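# Empty ice from blender jar into bowl, then place jar

## Task

Transfer every ice cube from the blender jar into the bowl. Afterwards the jar must either sit seated on the blender base or stand upright on the table. The bowl and the blender base must both still be standing, and the blender must be off.

## Robot and tools

ROBOT. Two arms, left_arm and right_arm, each carry an identical five-finger right hand (not mirror images, so every hand axis and number means the same on both). Bases in the scene frame: left_arm at (+0.086, +0.569, 0) m, right_arm at (-0.015, -0.532, 0) m, each turned only slightly about z. A post stands behind the arms and a camera stand sits between them just behind the bases. Loose objects may occasionally be nudged by something else.

FRAMES. Scene frame: origin at table-top height midway between the nominal bases, +z up, +x out over the table, left_arm toward +y. Fixed cameras and the table use it. Each arm's reported hand pose, velocities, Hand target and wrist-camera pose are in that arm's own base frame, and offsets move along that arm's base axes, with turns made about the Hand target's position.

HAND POINT. A point 0.05 m in front of the palm and 0.15 m from the wrist flange. Its +z runs along the straightened fingers, +y points out of the palm, +x runs across the palm away from the thumb. Straight fingertips extend 0.06 to 0.07 m past it along +z. A wrist bracket on the little-finger side can strike things; with fingers level the wrist may hang as much as 0.13 m (palm down) or 0.25 m (palm up) below the point.

ROW LAYOUT (shared by execute_actions and move). One row is 28 numbers, each within [-1, 1], always for both arms: left dx, dy, dz, rx, ry, rz; left thumb_turn, thumb_bend, index, middle, ring, little; left force_limit, speed; then the same 14 for the right arm. The six pose numbers are an offset from that arm's Hand target, not a pose: 1.0 equals 0.6 m of translation or 180 degrees, and rx, ry, rz form one rotation vector. All zeros means no new pose request. The six finger numbers are absolute motor targets: -1 open/straight, +1 closed/curled (thumb_turn +1 places the thumb opposite the fingers). force_limit maps -1..+1 to about 0..10 N at the fingertip (0..15 N for the two thumb motors). speed rises from near zero at -1 to full at +0.48 and stays full up to +1. No hand number means 'unchanged': to leave a hand alone resend the eight numbers last executed for it, or, if none yet, its hand_measured six plus hand_force_limit and hand_speed.

execute_actions(actions, cameras). actions is a list of actions; each action is a list of up to 15 rows, one per 1/30 s step, and a short action repeats its final row until step 15. Every row in an action counts from the Hand target at that action's start, so sending the same offset in a later action moves the arm further. Images return only for an empty actions list or when cameras names them (["all"], [] or a list of names).

move(target, speed, blend, stop_force, zero, blocking, cameras). target is one row or a list of up to 15 rows; every row's offsets count from the Hand targets at the move's start, not from the previous row. The hand points follow straight lines together, within 10 s total. speed: m/s, 0.002 to 3.2, default 0.25 (turn rate twice that in rad/s), one value or one per target. blend: corner-rounding distance in m, default 0 meaning stop at each target. stop_force: N, 4 to 120, one value for both arms; an arm's path ends when its wrist sensor feels that much push against its travel, then it backs off slightly; use it slowly (about 0.005 m/s) for gentle touches, all rows must then share the same hand numbers, and it is unreliable while the hand turns. zero (only with stop_force, default true) re-zeroes the sensor of moving arms first. blocking=false returns after about 0.5 s while the move continues (not allowed with stop_force). The result adds a 'move:' line giving the ending (done, off_target, moving, held, fault) and limits (paced = pose clipped, held = steps withheld). Moves do not avoid obstacles or the other arm and may overshoot when fast.

OTHER TOOLS. wait(seconds 0 to 3600, cameras) lets time pass without new commands. stop(cameras) brakes a running move. zoom_image(camera, region=[x0, y0, x1, y1] pixels, at most 504 by 504) enlarges part of the newest image from cam_high, cam_low, cam_left_wrist or cam_right_wrist. show_instructions() displays the reference pages. zero_wrist_force(arm = left_arm or right_arm) tares that wrist sensor. finished_scene(scene=1) ends the scene permanently.

CAMERAS. cam_high and cam_low (896x504, fixed) and cam_left_wrist, cam_right_wrist (672x504, fisheye, riding on the hands).

RESULTS. Per arm: end_effector_position (m), end_effector_quat_wxyz, velocities, Hand target (the last commanded pose after clipping; the next offsets start from it, and the hand often rests slightly short), joint positions and torques, wrist force and torque in the hand frame plus the peak since last shown. Per hand: hand_measured (positions), hand_stopped_by (moving, target, force, stalled, fault), hand_load_n (N, positive when the finger is pushed open; a lost grip shows as load near 0), hand_force_limit, hand_speed. MOTOR HOT warns of heating.

GRIPPING. With thumb_turn closed, the hand can wrap objects 0.035 to 0.065 m thick, a handle down to 0.025 m, or pinch a light item up to 0.08 m between thumb tip and index pad. A motor only starts when its target changes; it stops at its target or on reaching force_limit, then locks. For a soft grip close at speed -0.94 or lower. To squeeze harder raise force_limit and send a more closed target; to loosen send a more open one.

AVOID. Orientation commands are clipped to 32 degrees from the current one per step. An arm halts for 10 s if contact torque reaches a joint limit (elbow 130, wrist joints 46.9, shoulders 287 N m) or outside force nears 150 N; overheating locks it for 30 to 60 s. Never let the arms press or collide with each other, and never close one hand on the other's fingers. Do not drop items even a few millimetres, release moving items, slam into things, or push hard on fixed parts. Anything falling off the table, or left off it, fails the job. Keep the wrist away from its base's first-joint axis, or the move is refused or the arm swings round.

Each tool is called after "Call:" by a JSON object that holds its "method" and its "body".

Reference images:

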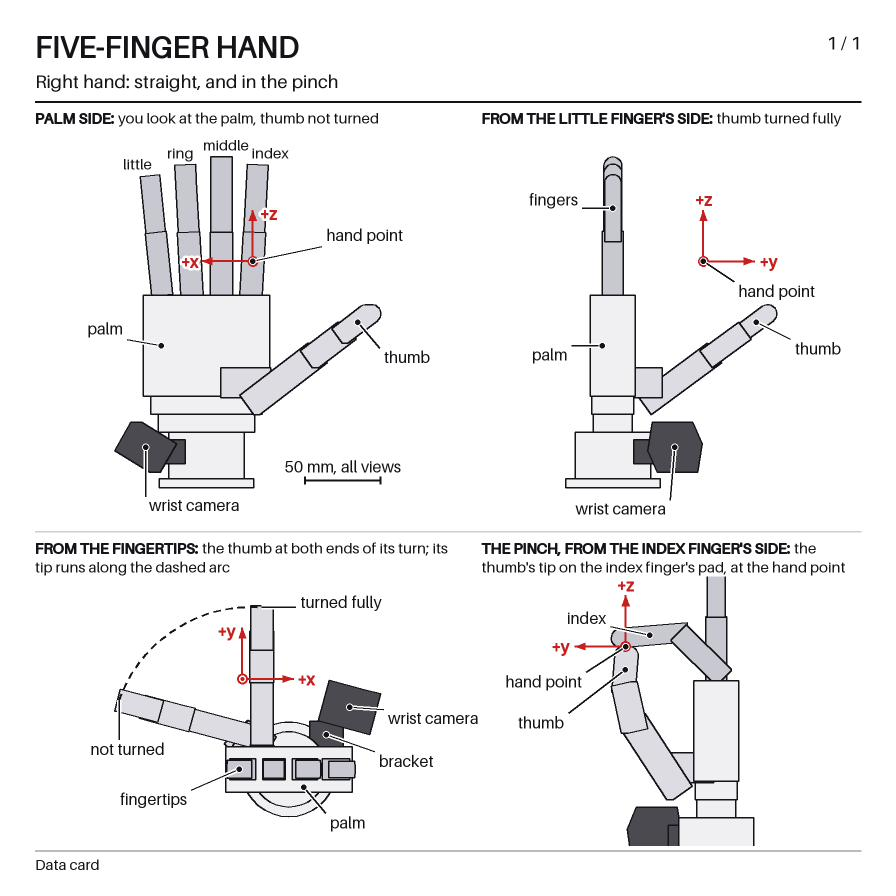

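## Session

Call:
{"method": "execute_actions", "body": {"actions": []}}

Scene clock: 0.00 s.
left_arm: end_effector_position=(+0.8585, -0.4956, +0.3503) hand_measured=(-1.000, -1.000, -1.000, -1.000, -1.000, -1.000) hand_load_n=(+0.0, +0.0, +0.0, +0.0, +0.0, +0.0) hand_stopped_by=(target, target, target, target, target, target) hand_force_limit=0.00 hand_speed=-0.80 end_effector_quat_wxyz=(+0.371, +0.838, +0.392, -0.077) | right_arm: end_effector_position=(+1.1644, +0.0990, +0.1448) hand_measured=(-1.000, -1.000, -1.000, -1.000, -1.000, -1.000) hand_load_n=(+0.0, +0.5, +0.0, +0.0, +0.0, +0.0) hand_stopped_by=(target, target, target, target, target, target) hand_force_limit=0.00 hand_speed=-0.80 end_effector_quat_wxyz=(+0.496, -0.228, +0.748, -0.377)
Joint positions: left_arm=[-0.537 -0.945 1.149 0.767 2.099 -0.007] | right_arm=[-0.048 -0.807 1.303 -0.26 1.869 -2.446]
Joint velocities: within noise
Joint torques (N m): no reading
Wrist force (N): no reading
Wrist torque (N m): no reading
Wrist force, peak (N): no reading
Hand target: left_arm +0.8585, -0.4956, +0.3503; +0.371, +0.838, +0.392, -0.077 | right_arm +1.1644, +0.0990, +0.1448; +0.496, -0.228, +0.748, -0.377

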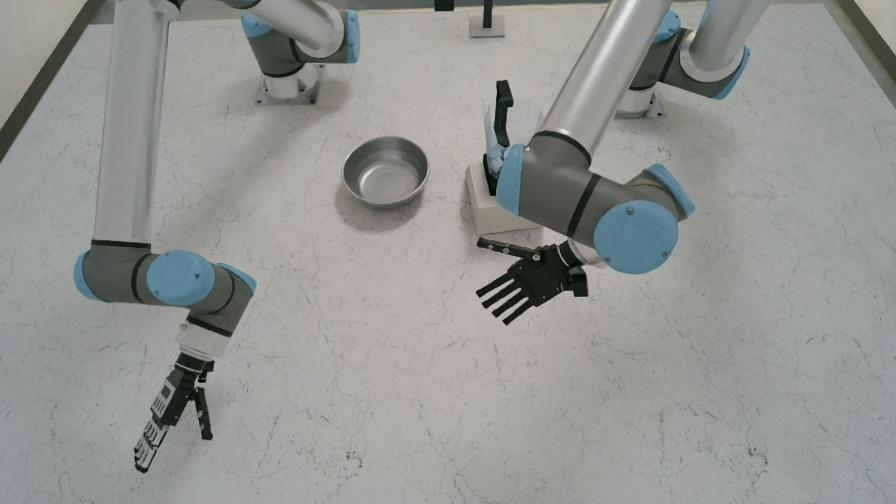

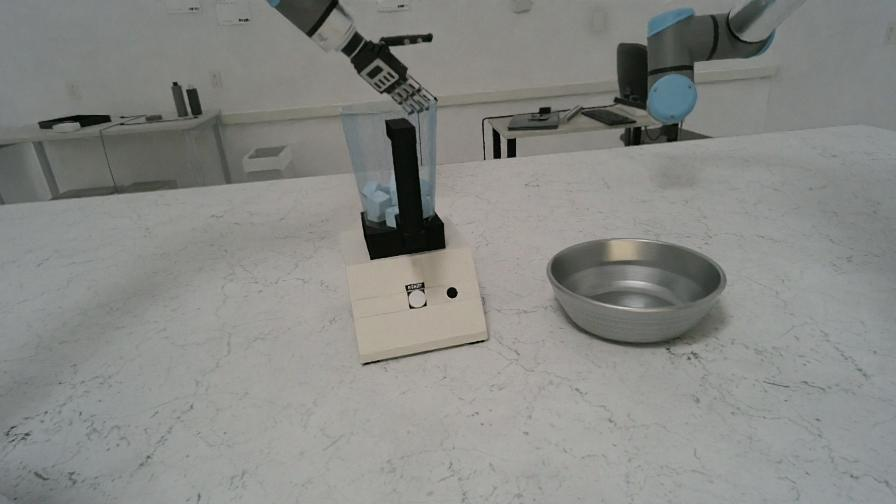

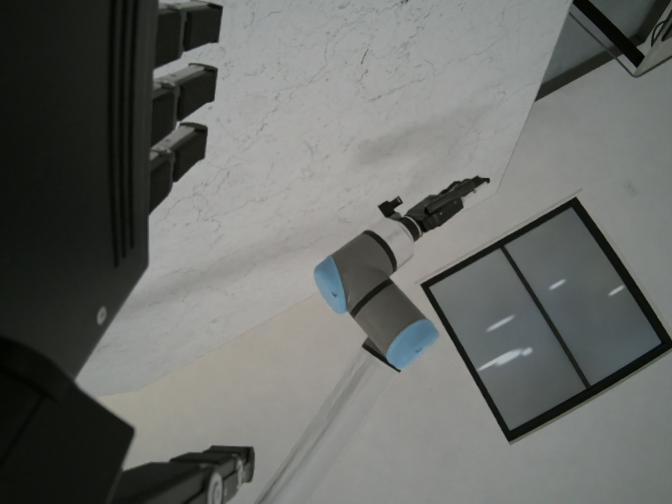

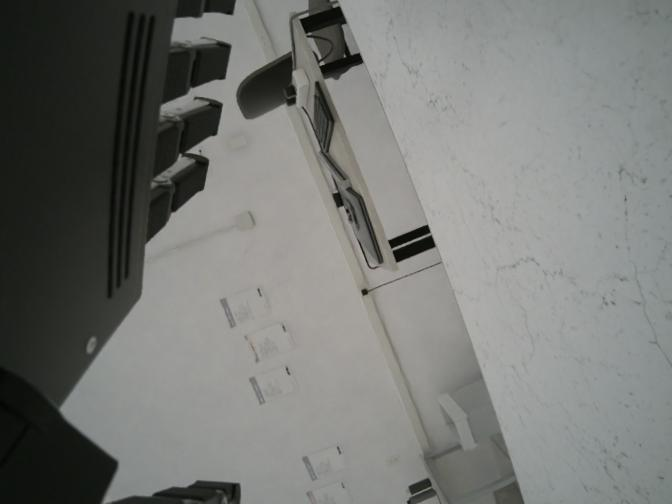

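Call:
{"method": "zoom_image", "body": {"camera": "cam_low", "region": [320, 60, 520, 380]}}

Call:
{"method": "zoom_image", "body": {"camera": "cam_high", "region": [320, 60, 620, 260]}}

Scaled by 1.575 from the camera's image (finer frame: 1280x720).

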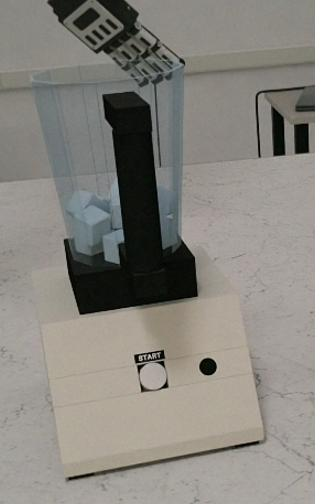

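Scaled by 1.680 from the camera's image (finer frame: 1280x720).

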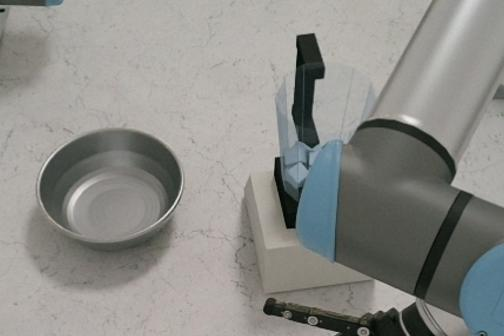

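Call:
{"method": "move", "body": {"target": [[-0.181,0.459,0.2495,-0.0263,0.2043,0.1383,-1,-1,-1,-1,-1,-1,0,-0.8,0,0,0,0,0,0,-1,-1,-1,-1,-1,-1,0,-0.8],[-0.681,0.409,0.216,-0.0263,0.2043,0.1383,-1,-1,-1,-1,-1,-1,0,-0.8,0,0,0,0,0,0,-1,-1,-1,-1,-1,-1,0,-0.8],[-0.92,0.371,-0.034,-0.0263,0.2043,0.1383,-1,-1,-1,-1,-1,-1,0,-0.8,0,0,0,0,0,0,-1,-1,-1,-1,-1,-1,0,-0.8]], "speed": 0.25, "blend": [0.05,0.05,0], "cameras": ["all"]}}

Scene clock: 80.10 s.
left_arm: end_effector_position=(+0.3065, -0.2730, +0.3299) hand_measured=(-1.000, -1.000, -1.000, -1.000, -1.000, -1.000) hand_load_n=(+0.0, +0.0, +0.0, +0.0, +0.0, +0.0) hand_stopped_by=(target, target, target, target, target, target) hand_force_limit=0.00 hand_speed=-0.80 end_effector_quat_wxyz=(+0.271, +0.654, +0.653, -0.271) | right_arm: end_effector_position=(+1.1644, +0.0990, +0.1448) hand_measured=(-1.000, -1.000, -1.000, -1.000, -1.000, -1.000) hand_load_n=(-0.5, +0.0, +0.0, +0.0, -0.5, +0.0) hand_stopped_by=(target, target, target, target, target, target) hand_force_limit=0.00 hand_speed=-0.80 end_effector_quat_wxyz=(+0.496, -0.228, +0.748, -0.377)
Joint positions: left_arm=[-1.002 -2.033 2.308 0.596 1.962 -1.145] | right_arm=[-0.048 -0.807 1.303 -0.26 1.869 -2.446]
Joint torques (N m): left_arm=[-7.92 -11.07 -33.49 -0.35 -2.03 -2.43] | right_arm=[1.21 -106.64 -39.28 -1.07 0.3 -0.24]
Wrist force (N): left_arm=[-0.2 -0.5 0.2] | right_arm=[-0.1 0.5 0.1]
Wrist torque (N m): left_arm=[0.06 0.01 0.00] | right_arm=[0.08 0.01 0.00]
Wrist force, peak (N): left_arm=[0.3 0.0 1.8] | right_arm=[-0.6 0.7 0.2]
Hand target: left_arm +0.3065, -0.2730, +0.3299; +0.271, +0.654, +0.653, -0.271 | right_arm +1.1644, +0.0990, +0.1448; +0.496, -0.228, +0.748, -0.377
Off the commanded pose: left_arm 0.000 m, 0 deg | right_arm 0.000 m, 0 deg.
move: done
cam_left_wrist: T_world_to_cam=[[0.96632, 0.19217, -0.17118, -0.19115], [0.20922, -0.19926, 0.95735, -0.43552], [0.14987, -0.96092, -0.23276, -0.10947]] pos_world=[0.29224, -0.15524, 0.35874]

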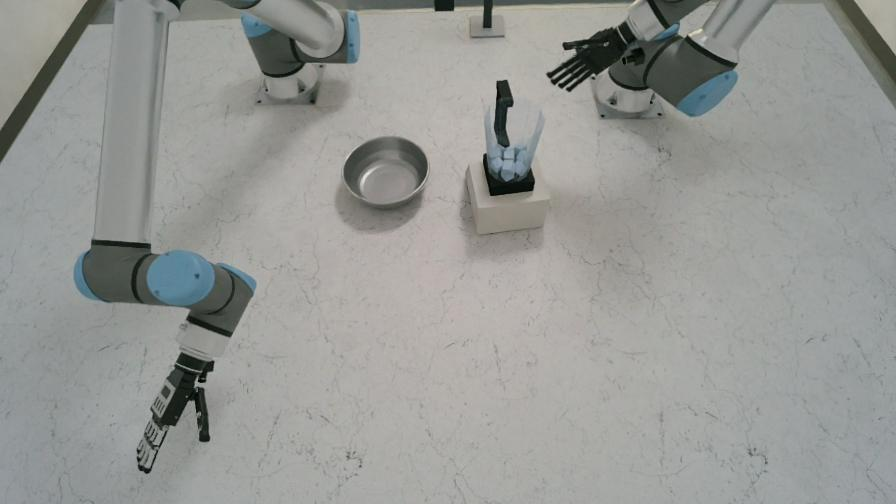

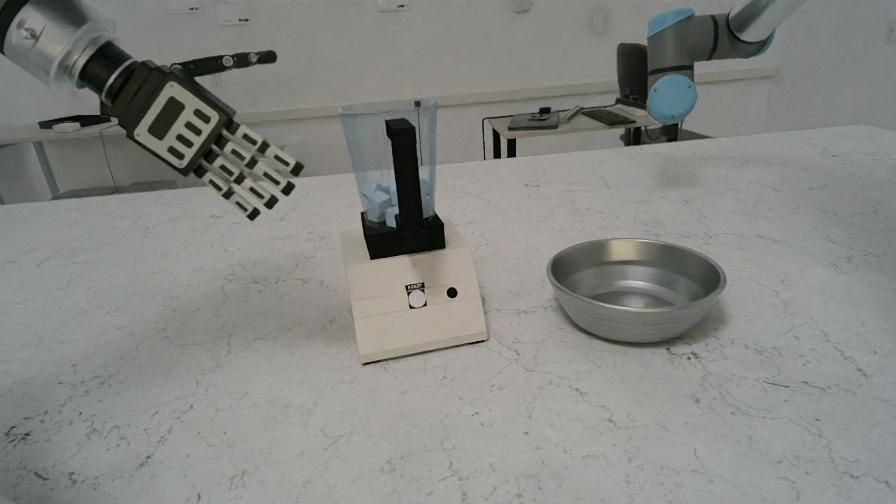

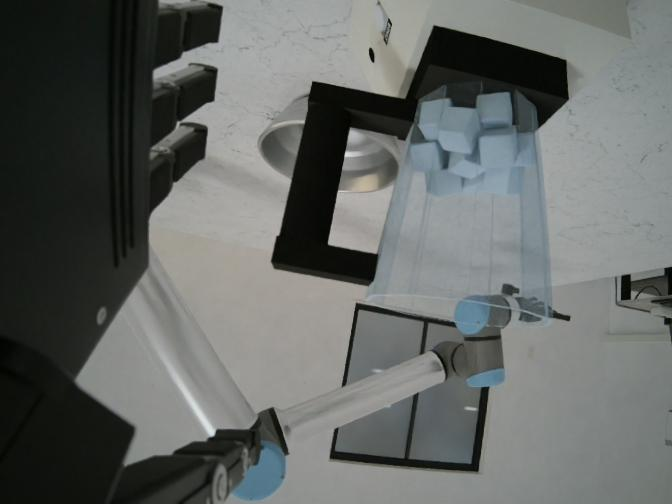

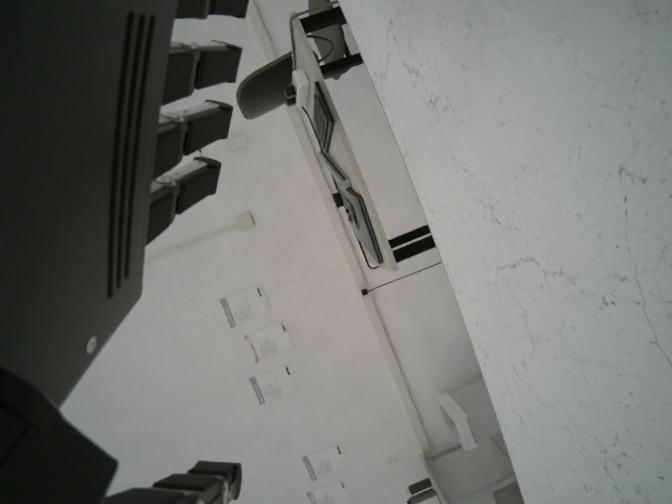

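Call:
{"method": "zoom_image", "body": {"camera": "cam_left_wrist", "region": [240, 0, 600, 340]}}

Call:
{"method": "zoom_image", "body": {"camera": "cam_high", "region": [440, 60, 580, 240]}}

Call:
{"method": "zoom_image", "body": {"camera": "cam_low", "region": [320, 80, 520, 380]}}

Scaled by 1.400 from the camera's image (finer frame: 960x720).

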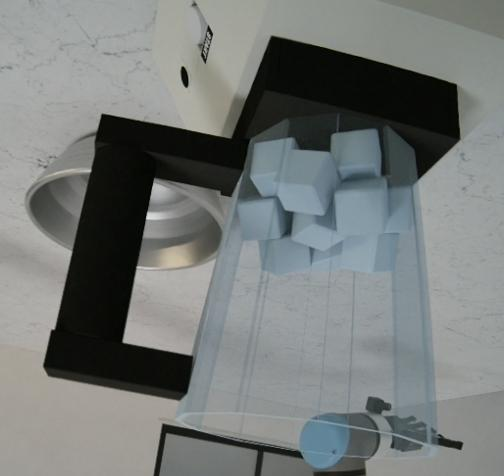

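Scaled by 2.800 from the camera's image (finer frame: 1280x720).

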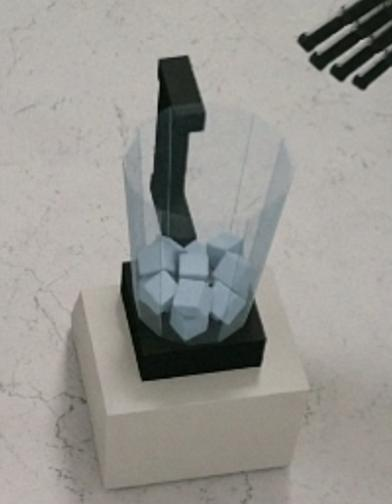

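Scaled by 1.680 from the camera's image (finer frame: 1280x720).

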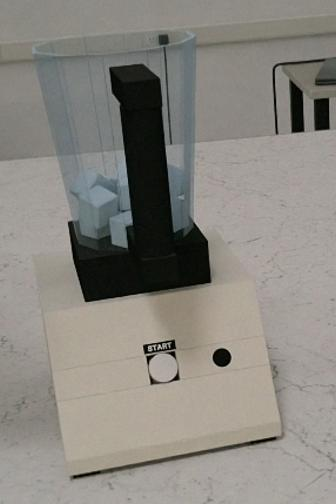

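Call:
{"method": "move", "body": {"target": [0.0463,-0.0783,-0.1,-0.2495,-0.0145,0.0362,1,-0.1,-1,-1,-1,-1,0,-0.5,0,0,0,0,0,0,-1,-1,-1,-1,-1,-1,0,-0.8], "speed": 0.1, "cameras": ["all"]}}

Scene clock: 161.63 s.
left_arm: end_effector_position=(+0.3343, -0.3200, +0.2699) hand_measured=(+1.000, -0.100, -1.000, -1.000, -1.000, -1.000) hand_load_n=(+0.0, +0.0, +0.0, +0.0, +0.0, +0.0) hand_stopped_by=(target, target, target, target, target, target) hand_force_limit=0.00 hand_speed=-0.50 end_effector_quat_wxyz=(+0.529, +0.469, +0.529, -0.469) | right_arm: end_effector_position=(+1.1644, +0.0990, +0.1448) hand_measured=(-1.000, -1.000, -1.000, -1.000, -1.000, -1.000) hand_load_n=(+0.0, +0.0, +0.0, +0.0, -0.5, +0.0) hand_stopped_by=(target, target, target, target, target, target) hand_force_limit=0.00 hand_speed=-0.80 end_effector_quat_wxyz=(+0.496, -0.228, +0.748, -0.377)
Joint positions: left_arm=[-1.018 -1.979 2.716 -0.736 2.004 -1.571] | right_arm=[-0.048 -0.807 1.303 -0.26 1.869 -2.446]
Joint torques (N m): left_arm=[-12.06 15.31 -26.71 -4.17 -3.01 -2.6] | right_arm=[1.45 -105.57 -39.38 -0.84 0.45 0.02]
Wrist force (N): left_arm=[-0.7 -0.6 1.4] | right_arm=[-0.1 0.6 -0.2]
Wrist torque (N m): left_arm=[0.02 -0.01 -0.04] | right_arm=[0.11 0.02 0.01]
Wrist force, peak (N): left_arm=[-0.7 -1.1 1.3] | right_arm=[-0.7 1.0 -0.5]
Hand target: left_arm +0.3343, -0.3200, +0.2699; +0.529, +0.469, +0.529, -0.469 | right_arm +1.1644, +0.0990, +0.1448; +0.496, -0.228, +0.748, -0.377
Off the commanded pose: left_arm 0.000 m, 0 deg | right_arm 0.000 m, 0 deg.
move: done
cam_left_wrist: T_world_to_cam=[[0.95727, 0.1301, -0.25827, -0.21254], [0.14505, 0.55663, 0.818, -0.09239], [0.25018, -0.82051, 0.51397, -0.36298]] pos_world=[0.30767, -0.21875, 0.20724]

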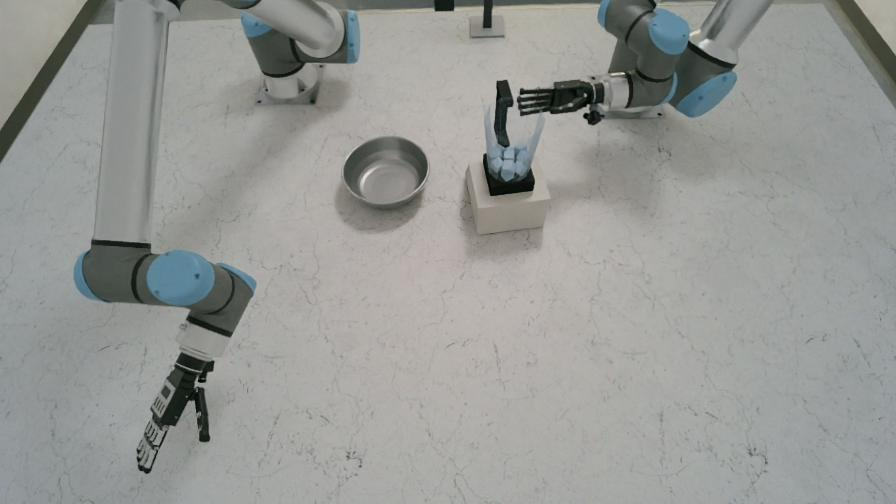

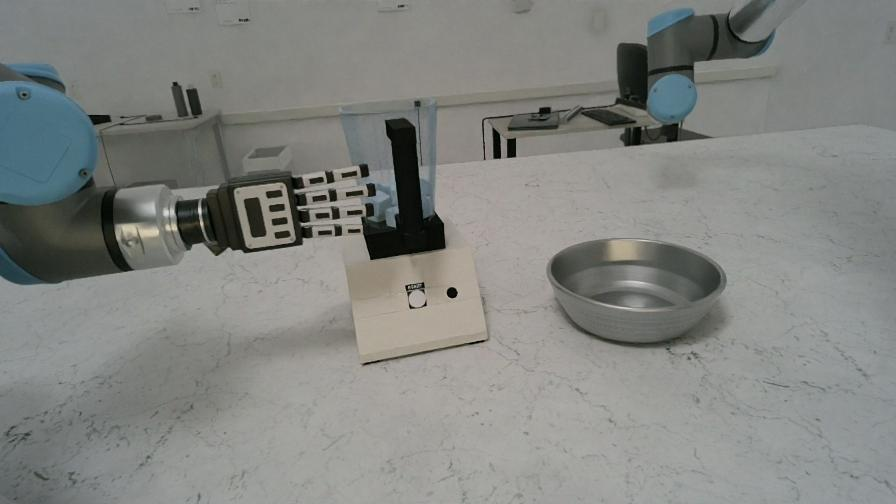

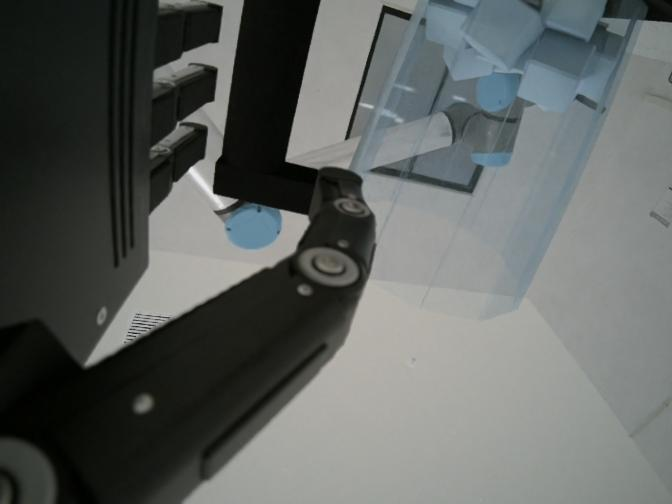

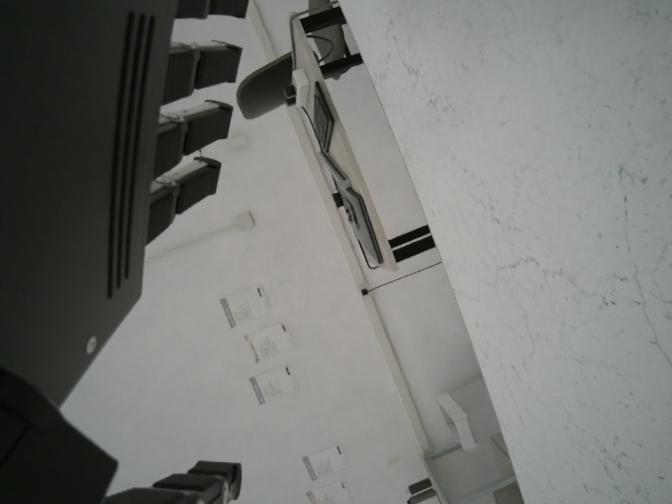

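Call:
{"method": "zoom_image", "body": {"camera": "cam_left_wrist", "region": [140, 0, 440, 300]}}

Call:
{"method": "zoom_image", "body": {"camera": "cam_low", "region": [280, 90, 500, 300]}}

Scaled by 1.680 from the camera's image (finer frame: 960x720).

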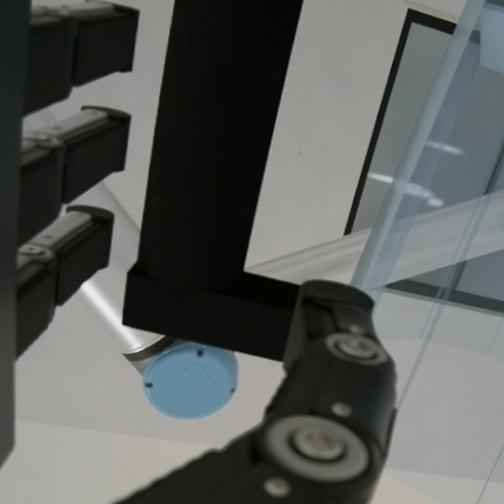

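Scaled by 2.291 from the camera's image (finer frame: 1280x720).

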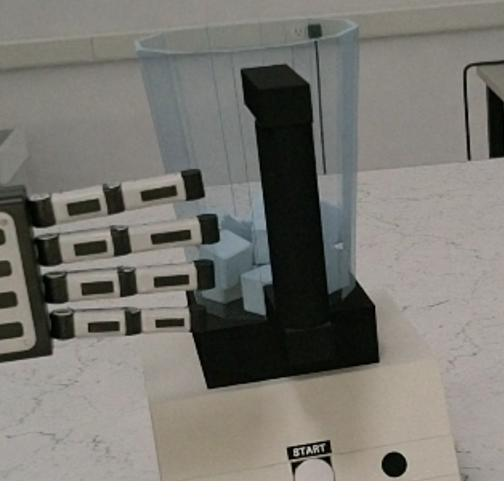

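Call:
{"method": "move", "body": {"target": [0.0083,-0.1417,0.0033,0,0,0,1,-0.2,-1,-1,-1,-1,0,-0.5,0,0,0,0,0,0,-1,-1,-1,-1,-1,-1,0,-0.8], "speed": 0.05, "stop_force": 6, "cameras": ["all"]}}

Scene clock: 199.03 s.
left_arm: end_effector_position=(+0.3392, -0.4050, +0.2719) hand_measured=(+1.000, -0.200, -1.000, -1.000, -1.000, -1.000) hand_load_n=(+0.5, +0.0, +0.0, +0.0, +0.0, +0.0) hand_stopped_by=(target, target, target, target, target, target) hand_force_limit=0.00 hand_speed=-0.50 end_effector_quat_wxyz=(+0.529, +0.469, +0.529, -0.469) | right_arm: end_effector_position=(+1.1644, +0.0990, +0.1448) hand_measured=(-1.000, -1.000, -1.000, -1.000, -1.000, -1.000) hand_load_n=(-0.5, +0.0, +0.5, +0.0, +0.0, +0.0) hand_stopped_by=(target, target, target, target, target, target) hand_force_limit=0.00 hand_speed=-0.80 end_effector_quat_wxyz=(+0.496, -0.228, +0.748, -0.377)
Joint positions: left_arm=[-1.185 -1.853 2.649 -0.795 1.838 -1.571] | right_arm=[-0.048 -0.807 1.303 -0.26 1.869 -2.446]
Joint torques (N m): left_arm=[-12.37 6.47 -43.15 -4.14 -2.41 -2.65] | right_arm=[-0.03 -107.21 -39.87 -0.66 0.47 -0.19]
Wrist force (N): left_arm=[-0.6 -0.3 1.6] | right_arm=[-0.5 1.1 -0.2]
Wrist torque (N m): left_arm=[0.06 -0.06 0.09] | right_arm=[0.18 0.08 0.00]
Wrist force, peak (N): left_arm=[-0.4 -0.5 2.0] | right_arm=[-0.6 1.1 -0.6]
Hand target: left_arm +0.3392, -0.4050, +0.2719; +0.529, +0.469, +0.529, -0.469 | right_arm +1.1644, +0.0990, +0.1448; +0.496, -0.228, +0.748, -0.377
Off the commanded pose: left_arm 0.000 m, 0 deg | right_arm 0.000 m, 0 deg.
move: done
cam_left_wrist: T_world_to_cam=[[0.95727, 0.13006, -0.25829, -0.20579], [0.14506, 0.5567, 0.81795, -0.04733], [0.25017, -0.82047, 0.51405, -0.43495]] pos_world=[0.31267, -0.30375, 0.20914]

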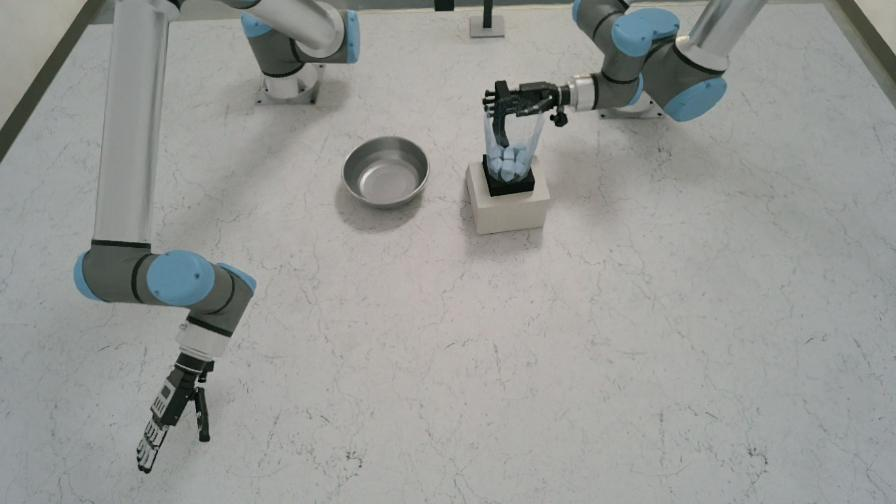

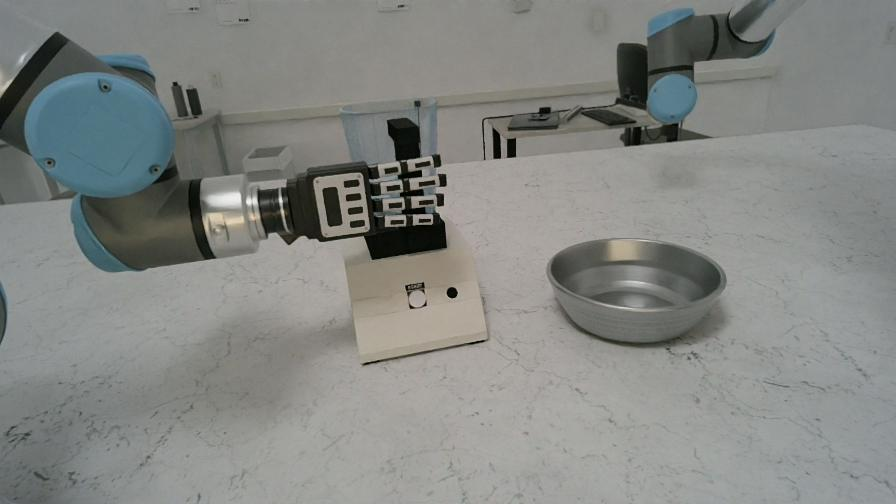

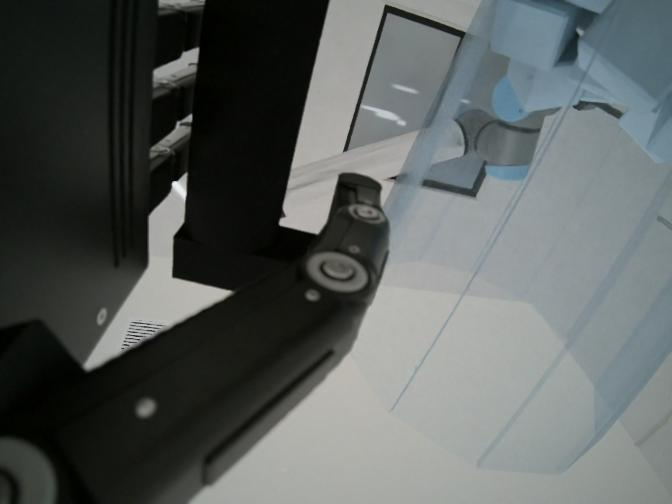

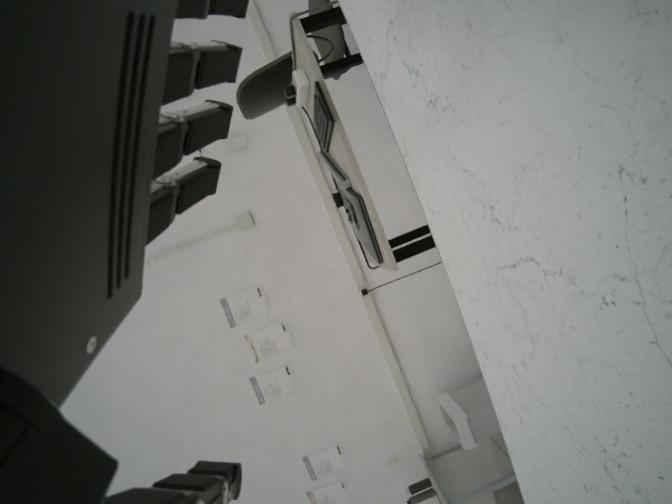

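Call:
{"method": "move", "body": {"target": [0.0157,-0.104,0,0,0,0,1,-0.2,-1,-1,-1,-1,0,-0.5,0,0,0,0,0,0,-1,-1,-1,-1,-1,-1,0,-0.8], "speed": 0.03, "stop_force": 5, "cameras": ["all"]}}

Scene clock: 212.43 s.
left_arm: end_effector_position=(+0.3452, -0.4450, +0.2719) hand_measured=(+1.000, -0.200, -1.000, -1.000, -1.000, -1.000) hand_load_n=(+0.0, +0.0, +0.0, +0.0, +0.0, +0.0) hand_stopped_by=(target, target, target, target, target, target) hand_force_limit=0.00 hand_speed=-0.50 end_effector_quat_wxyz=(+0.529, +0.469, +0.529, -0.469) | right_arm: end_effector_position=(+1.1644, +0.0990, +0.1448) hand_measured=(-1.000, -1.000, -1.000, -1.000, -1.000, -1.000) hand_load_n=(+0.0, +0.0, +0.0, -0.5, +0.0, +0.0) hand_stopped_by=(target, target, target, target, target, target) hand_force_limit=0.00 hand_speed=-0.80 end_effector_quat_wxyz=(+0.496, -0.228, +0.748, -0.377)
Joint positions: left_arm=[-1.22 -1.777 2.601 -0.824 1.802 -1.571] | right_arm=[-0.048 -0.807 1.303 -0.26 1.869 -2.446]
Joint torques (N m): left_arm=[16.88 -22.5 -25.19 0.12 0.99 -2.34] | right_arm=[0.77 -106.04 -40.05 -0.62 0.52 -0.17]
Wrist force (N): left_arm=[0.0 -5.8 1.3] | right_arm=[-0.4 0.7 -0.7]
Wrist torque (N m): left_arm=[0.05 -0.15 -0.03] | right_arm=[0.14 0.08 -0.01]
Wrist force, peak (N): left_arm=[-6.8 -7.7 -8.2] | right_arm=[-0.1 1.0 -1.0]
Hand target: left_arm +0.3453, -0.4450, +0.2719; +0.529, +0.469, +0.529, -0.469 (not the last commanded pose) | right_arm +1.1644, +0.0990, +0.1448; +0.496, -0.228, +0.748, -0.377
Off the commanded pose: left_arm 0.023 m, 0 deg | right_arm 0.000 m, 0 deg.
move: contact (left_arm)
cam_left_wrist: T_world_to_cam=[[0.95729, 0.13, -0.25825, -0.20636], [0.14508, 0.55662, 0.818, -0.02598], [0.25009, -0.82053, 0.51399, -0.46925]] pos_world=[0.31867, -0.34375, 0.20914]

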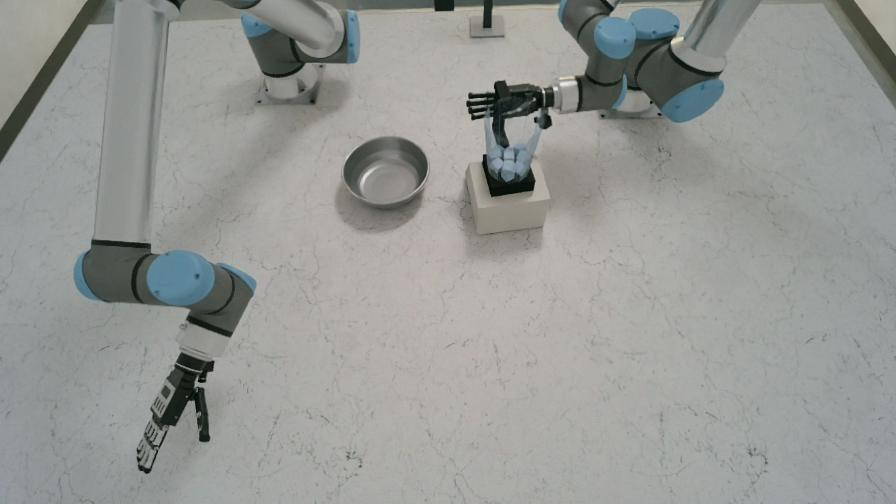

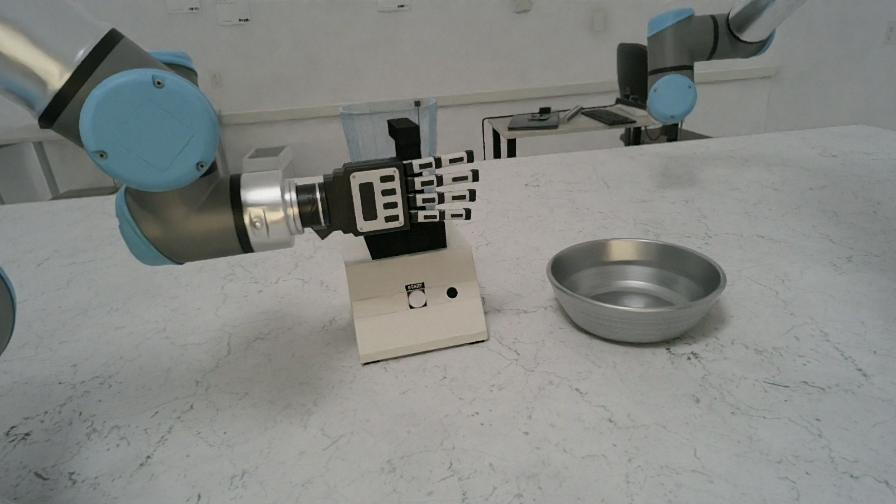

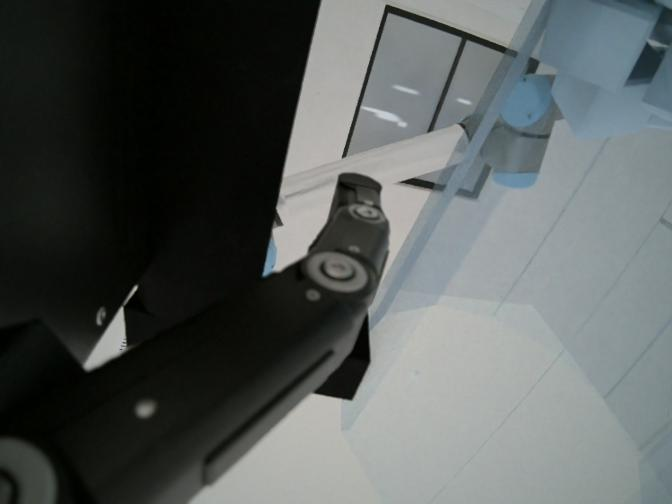

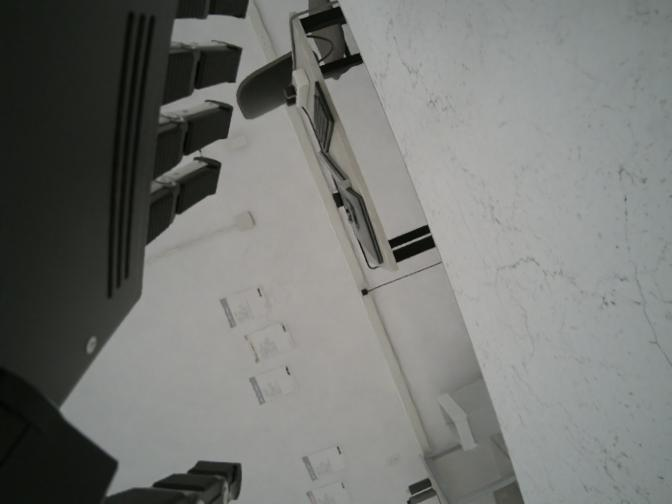

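Call:
{"method": "move", "body": {"target": [-0.0099,-0.0012,0,0,0,0,1,-0.3,-1,-1,-1,-1,0,-0.5,0,0,0,0,0,0,-1,-1,-1,-1,-1,-1,0,-0.8], "speed": 0.03}}

Call:
{"method": "move", "body": {"target": [0.0043,-0.0363,0,0,0,0,1,-0.3,-1,-1,-1,-1,0,-0.5,0,0,0,0,0,0,-1,-1,-1,-1,-1,-1,0,-0.8], "speed": 0.02, "stop_force": 5, "cameras": ["cam_low","cam_left_wrist"]}}

Scene clock: 220.17 s.
left_arm: end_effector_position=(+0.3394, -0.4457, +0.2719) hand_measured=(+1.000, -0.300, -1.000, -1.000, -1.000, -1.000) hand_load_n=(+0.0, +0.0, +0.0, +0.0, +0.0, +0.0) hand_stopped_by=(target, target, target, target, target, target) hand_force_limit=0.00 hand_speed=-0.50 end_effector_quat_wxyz=(+0.529, +0.469, +0.529, -0.469) | right_arm: end_effector_position=(+1.1644, +0.0990, +0.1448) hand_measured=(-1.000, -1.000, -1.000, -1.000, -1.000, -1.000) hand_load_n=(-0.5, +0.0, +0.0, +0.0, +0.0, +0.0) hand_stopped_by=(target, target, target, target, target, target) hand_force_limit=0.00 hand_speed=-0.80 end_effector_quat_wxyz=(+0.496, -0.228, +0.748, -0.377)
Joint positions: left_arm=[-1.243 -1.789 2.609 -0.82 1.78 -1.571] | right_arm=[-0.048 -0.807 1.303 -0.26 1.869 -2.446]
Joint torques (N m): left_arm=[-13.02 -22.65 -24.27 0.07 -3.15 -0.91] | right_arm=[0.7 -107.36 -39.92 -0.56 0.71 -0.55]
Wrist force (N): left_arm=[-0.9 0.2 0.8] | right_arm=[-0.5 0.9 -0.3]
Wrist torque (N m): left_arm=[0.18 0.02 0.07] | right_arm=[0.15 0.08 0.00]
Wrist force, peak (N): left_arm=[-1.2 -6.2 2.1] | right_arm=[-0.5 1.3 -0.3]
Hand target: left_arm +0.3393, -0.4457, +0.2719; +0.529, +0.469, +0.529, -0.469 | right_arm +1.1644, +0.0990, +0.1448; +0.496, -0.228, +0.748, -0.377
Off the commanded pose: left_arm 0.000 m, 0 deg | right_arm 0.000 m, 0 deg.
move: done

Scene clock: 221.60 s.
left_arm: end_effector_position=(+0.3400, -0.4516, +0.2719) hand_measured=(+1.000, -0.300, -1.000, -1.000, -1.000, -1.000) hand_load_n=(+0.0, +0.0, +0.0, +0.0, +0.0, +0.0) hand_stopped_by=(target, target, target, target, target, target) hand_force_limit=0.00 hand_speed=-0.50 end_effector_quat_wxyz=(+0.529, +0.469, +0.529, -0.469) | right_arm: end_effector_position=(+1.1644, +0.0990, +0.1448) hand_measured=(-1.000, -1.000, -1.000, -1.000, -1.000, -1.000) hand_load_n=(-0.5, +0.0, +0.0, +0.0, +0.0, +0.0) hand_stopped_by=(target, target, target, target, target, target) hand_force_limit=0.00 hand_speed=-0.80 end_effector_quat_wxyz=(+0.496, -0.228, +0.748, -0.377)
Joint positions: left_arm=[-1.247 -1.778 2.602 -0.823 1.775 -1.571] | right_arm=[-0.048 -0.807 1.303 -0.26 1.869 -2.446]
Joint torques (N m): left_arm=[15.58 -22.48 -26.68 -0.1 1.51 -0.9] | right_arm=[1.28 -105.9 -40.13 -0.24 0.83 -0.46]
Wrist force (N): left_arm=[-0.1 -3.2 -0.1] | right_arm=[-0.1 0.7 -0.4]
Wrist torque (N m): left_arm=[0.16 0.03 0.03] | right_arm=[0.13 0.02 0.01]
Wrist force, peak (N): left_arm=[-3.4 -5.2 -5.7] | right_arm=[-0.5 1.0 -0.8]
Hand target: left_arm +0.3400, -0.4516, +0.2719; +0.529, +0.469, +0.529, -0.469 (not the last commanded pose) | right_arm +1.1644, +0.0990, +0.1448; +0.496, -0.228, +0.748, -0.377
Off the commanded pose: left_arm 0.016 m, 0 deg | right_arm 0.000 m, 0 deg.
move: contact (left_arm)
cam_left_wrist: T_world_to_cam=[[0.95728, 0.12997, -0.2583, -0.20043], [0.14514, 0.55663, 0.81799, -0.02155], [0.25009, -0.82053, 0.51399, -0.47334]] pos_world=[0.31337, -0.35035, 0.20914]

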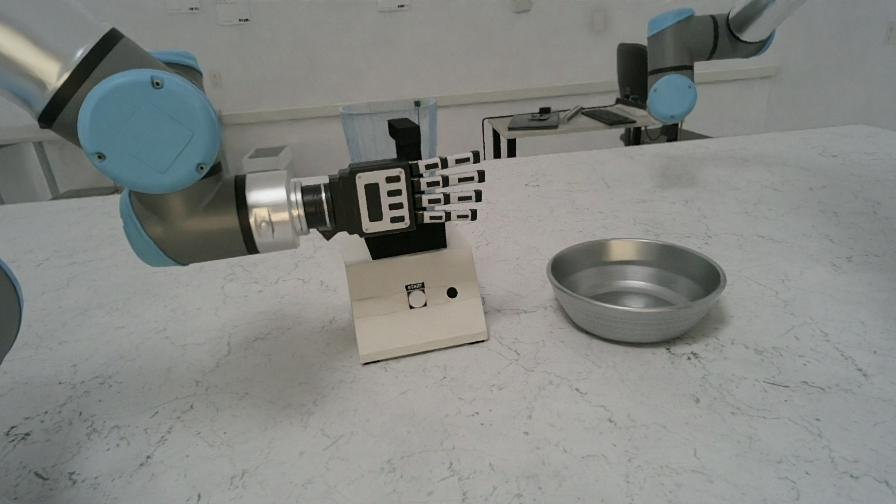

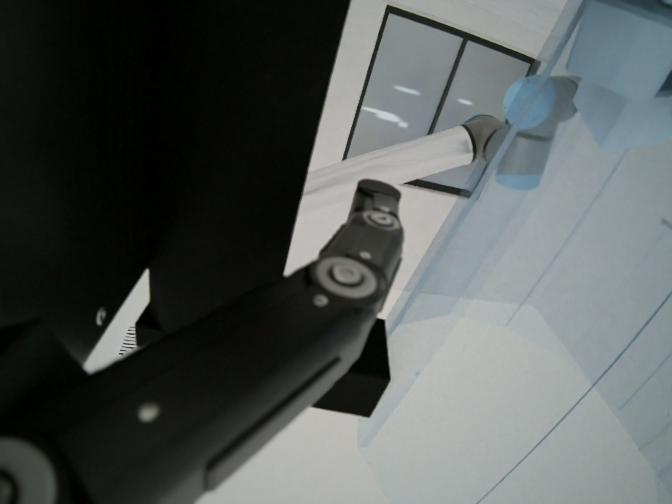

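Call:
{"method": "zoom_image", "body": {"camera": "cam_left_wrist", "region": [0, 150, 420, 450]}}

Call:
{"method": "zoom_image", "body": {"camera": "cam_low", "region": [300, 90, 500, 270]}}

Scaled by 1.200 from the camera's image (finer frame: 960x720).

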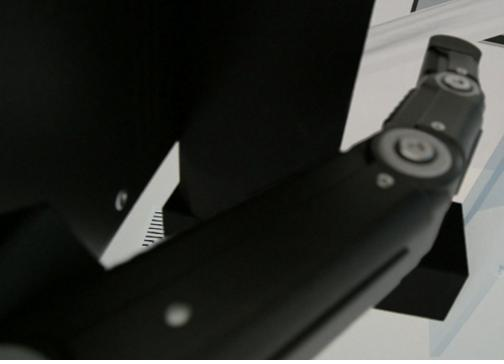

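Scaled by 2.520 from the camera's image (finer frame: 1280x720).

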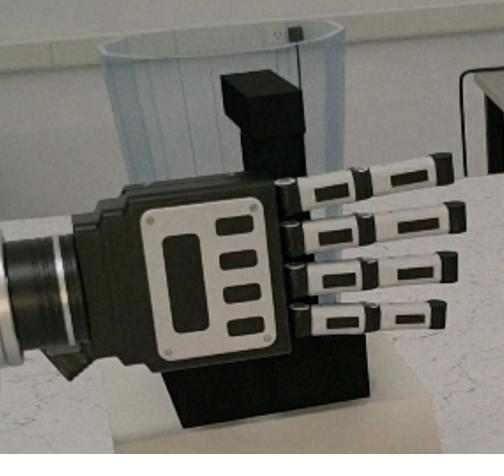

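Call:
{"method": "move", "body": {"target": [0,0,0,0,0,0,1,-0.2,-1,-1,-1,-1,-0.5,-0.6,0,0,0,0,0,0,-1,-1,-1,-1,-1,-1,0,-0.8], "speed": 0.03, "cameras": ["cam_left_wrist"]}}

Scene clock: 247.70 s.
left_arm: end_effector_position=(+0.3400, -0.4516, +0.2719) hand_measured=(+1.000, -0.200, -1.000, -1.000, -1.000, -1.000) hand_load_n=(+0.0, +0.0, +0.0, +0.0, +0.0, +0.0) hand_stopped_by=(target, target, target, target, target, target) hand_force_limit=-0.50 hand_speed=-0.60 end_effector_quat_wxyz=(+0.529, +0.469, +0.529, -0.469) | right_arm: end_effector_position=(+1.1644, +0.0990, +0.1448) hand_measured=(-1.000, -1.000, -1.000, -1.000, -1.000, -1.000) hand_load_n=(-0.5, +0.0, +0.0, +0.0, +0.0, +0.0) hand_stopped_by=(target, target, target, target, target, target) hand_force_limit=0.00 hand_speed=-0.80 end_effector_quat_wxyz=(+0.496, -0.228, +0.748, -0.377)
Joint positions: left_arm=[-1.247 -1.778 2.602 -0.823 1.775 -1.571] | right_arm=[-0.048 -0.807 1.303 -0.26 1.869 -2.446]
Joint torques (N m): left_arm=[15.47 -23.64 -25.08 -0.02 1.28 -0.89] | right_arm=[-0.26 -106.68 -39.68 -0.21 0.99 -0.57]
Wrist force (N): left_arm=[-0.4 -3.5 -0.2] | right_arm=[-0.1 0.9 0.1]
Wrist torque (N m): left_arm=[0.15 0.02 0.03] | right_arm=[0.13 0.02 0.02]
Wrist force, peak (N): left_arm=[-0.8 -4.2 -0.2] | right_arm=[-0.3 1.3 -0.4]
Hand target: left_arm +0.3400, -0.4516, +0.2719; +0.529, +0.469, +0.529, -0.469 | right_arm +1.1644, +0.0990, +0.1448; +0.496, -0.228, +0.748, -0.377
Off the commanded pose: left_arm 0.000 m, 0 deg | right_arm 0.000 m, 0 deg.
move: done
cam_left_wrist: T_world_to_cam=[[0.95728, 0.12997, -0.2583, -0.20043], [0.14514, 0.55663, 0.81799, -0.02155], [0.25009, -0.82053, 0.51399, -0.47334]] pos_world=[0.31337, -0.35035, 0.20914]

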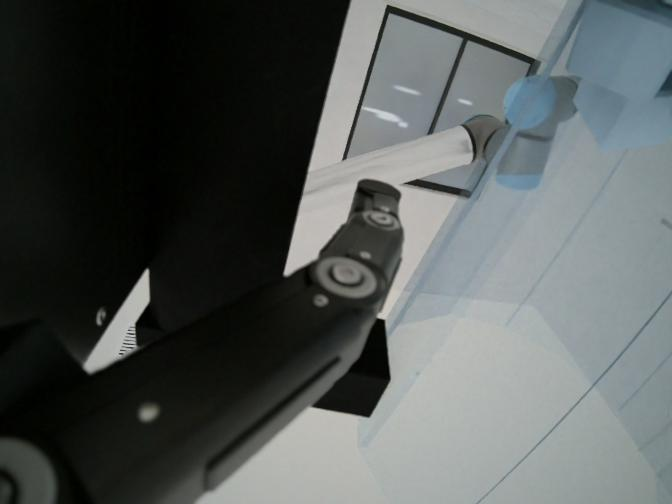

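Call:
{"method": "wait", "body": {"seconds": 0.5, "cameras": ["cam_left_wrist"]}}

Scene clock: 250.40 s.
left_arm: end_effector_position=(+0.3400, -0.4516, +0.2719) hand_measured=(+1.000, -0.200, -1.000, -1.000, -1.000, -1.000) hand_load_n=(+0.0, +0.0, +0.0, +0.0, +0.0, +0.0) hand_stopped_by=(target, target, target, target, target, target) hand_force_limit=-0.50 hand_speed=-0.60 end_effector_quat_wxyz=(+0.529, +0.469, +0.529, -0.469) | right_arm: end_effector_position=(+1.1644, +0.0990, +0.1448) hand_measured=(-1.000, -1.000, -1.000, -1.000, -1.000, -1.000) hand_load_n=(-0.5, +0.0, +0.0, +0.0, -0.5, +0.0) hand_stopped_by=(target, target, target, target, target, target) hand_force_limit=0.00 hand_speed=-0.80 end_effector_quat_wxyz=(+0.496, -0.228, +0.748, -0.377)
Joint positions: left_arm=[-1.247 -1.778 2.602 -0.823 1.775 -1.571] | right_arm=[-0.048 -0.807 1.303 -0.26 1.869 -2.446]
Joint torques (N m): left_arm=[15.51 -23.52 -25.43 -0.23 1.22 -0.64] | right_arm=[0.09 -107.13 -40.46 -0.14 0.96 -0.59]
Wrist force (N): left_arm=[0.1 -3.5 -0.3] | right_arm=[-0.2 1.1 -0.5]
Wrist torque (N m): left_arm=[0.13 0.00 0.03] | right_arm=[0.19 0.05 0.01]
Wrist force, peak (N): left_arm=[-0.9 -4.1 0.0] | right_arm=[-0.3 1.2 -0.8]
Hand target: left_arm +0.3400, -0.4516, +0.2719; +0.529, +0.469, +0.529, -0.469 | right_arm +1.1644, +0.0990, +0.1448; +0.496, -0.228, +0.748, -0.377
Off the commanded pose: left_arm 0.000 m, 0 deg | right_arm 0.000 m, 0 deg.
wait: 0.50 s; at rest from the start
cam_left_wrist: T_world_to_cam=[[0.95728, 0.12997, -0.2583, -0.20043], [0.14514, 0.55663, 0.81799, -0.02155], [0.25009, -0.82053, 0.51399, -0.47334]] pos_world=[0.31337, -0.35035, 0.20914]

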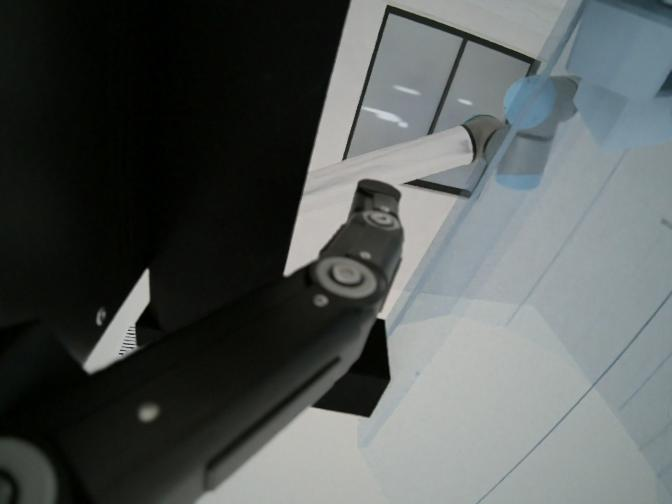

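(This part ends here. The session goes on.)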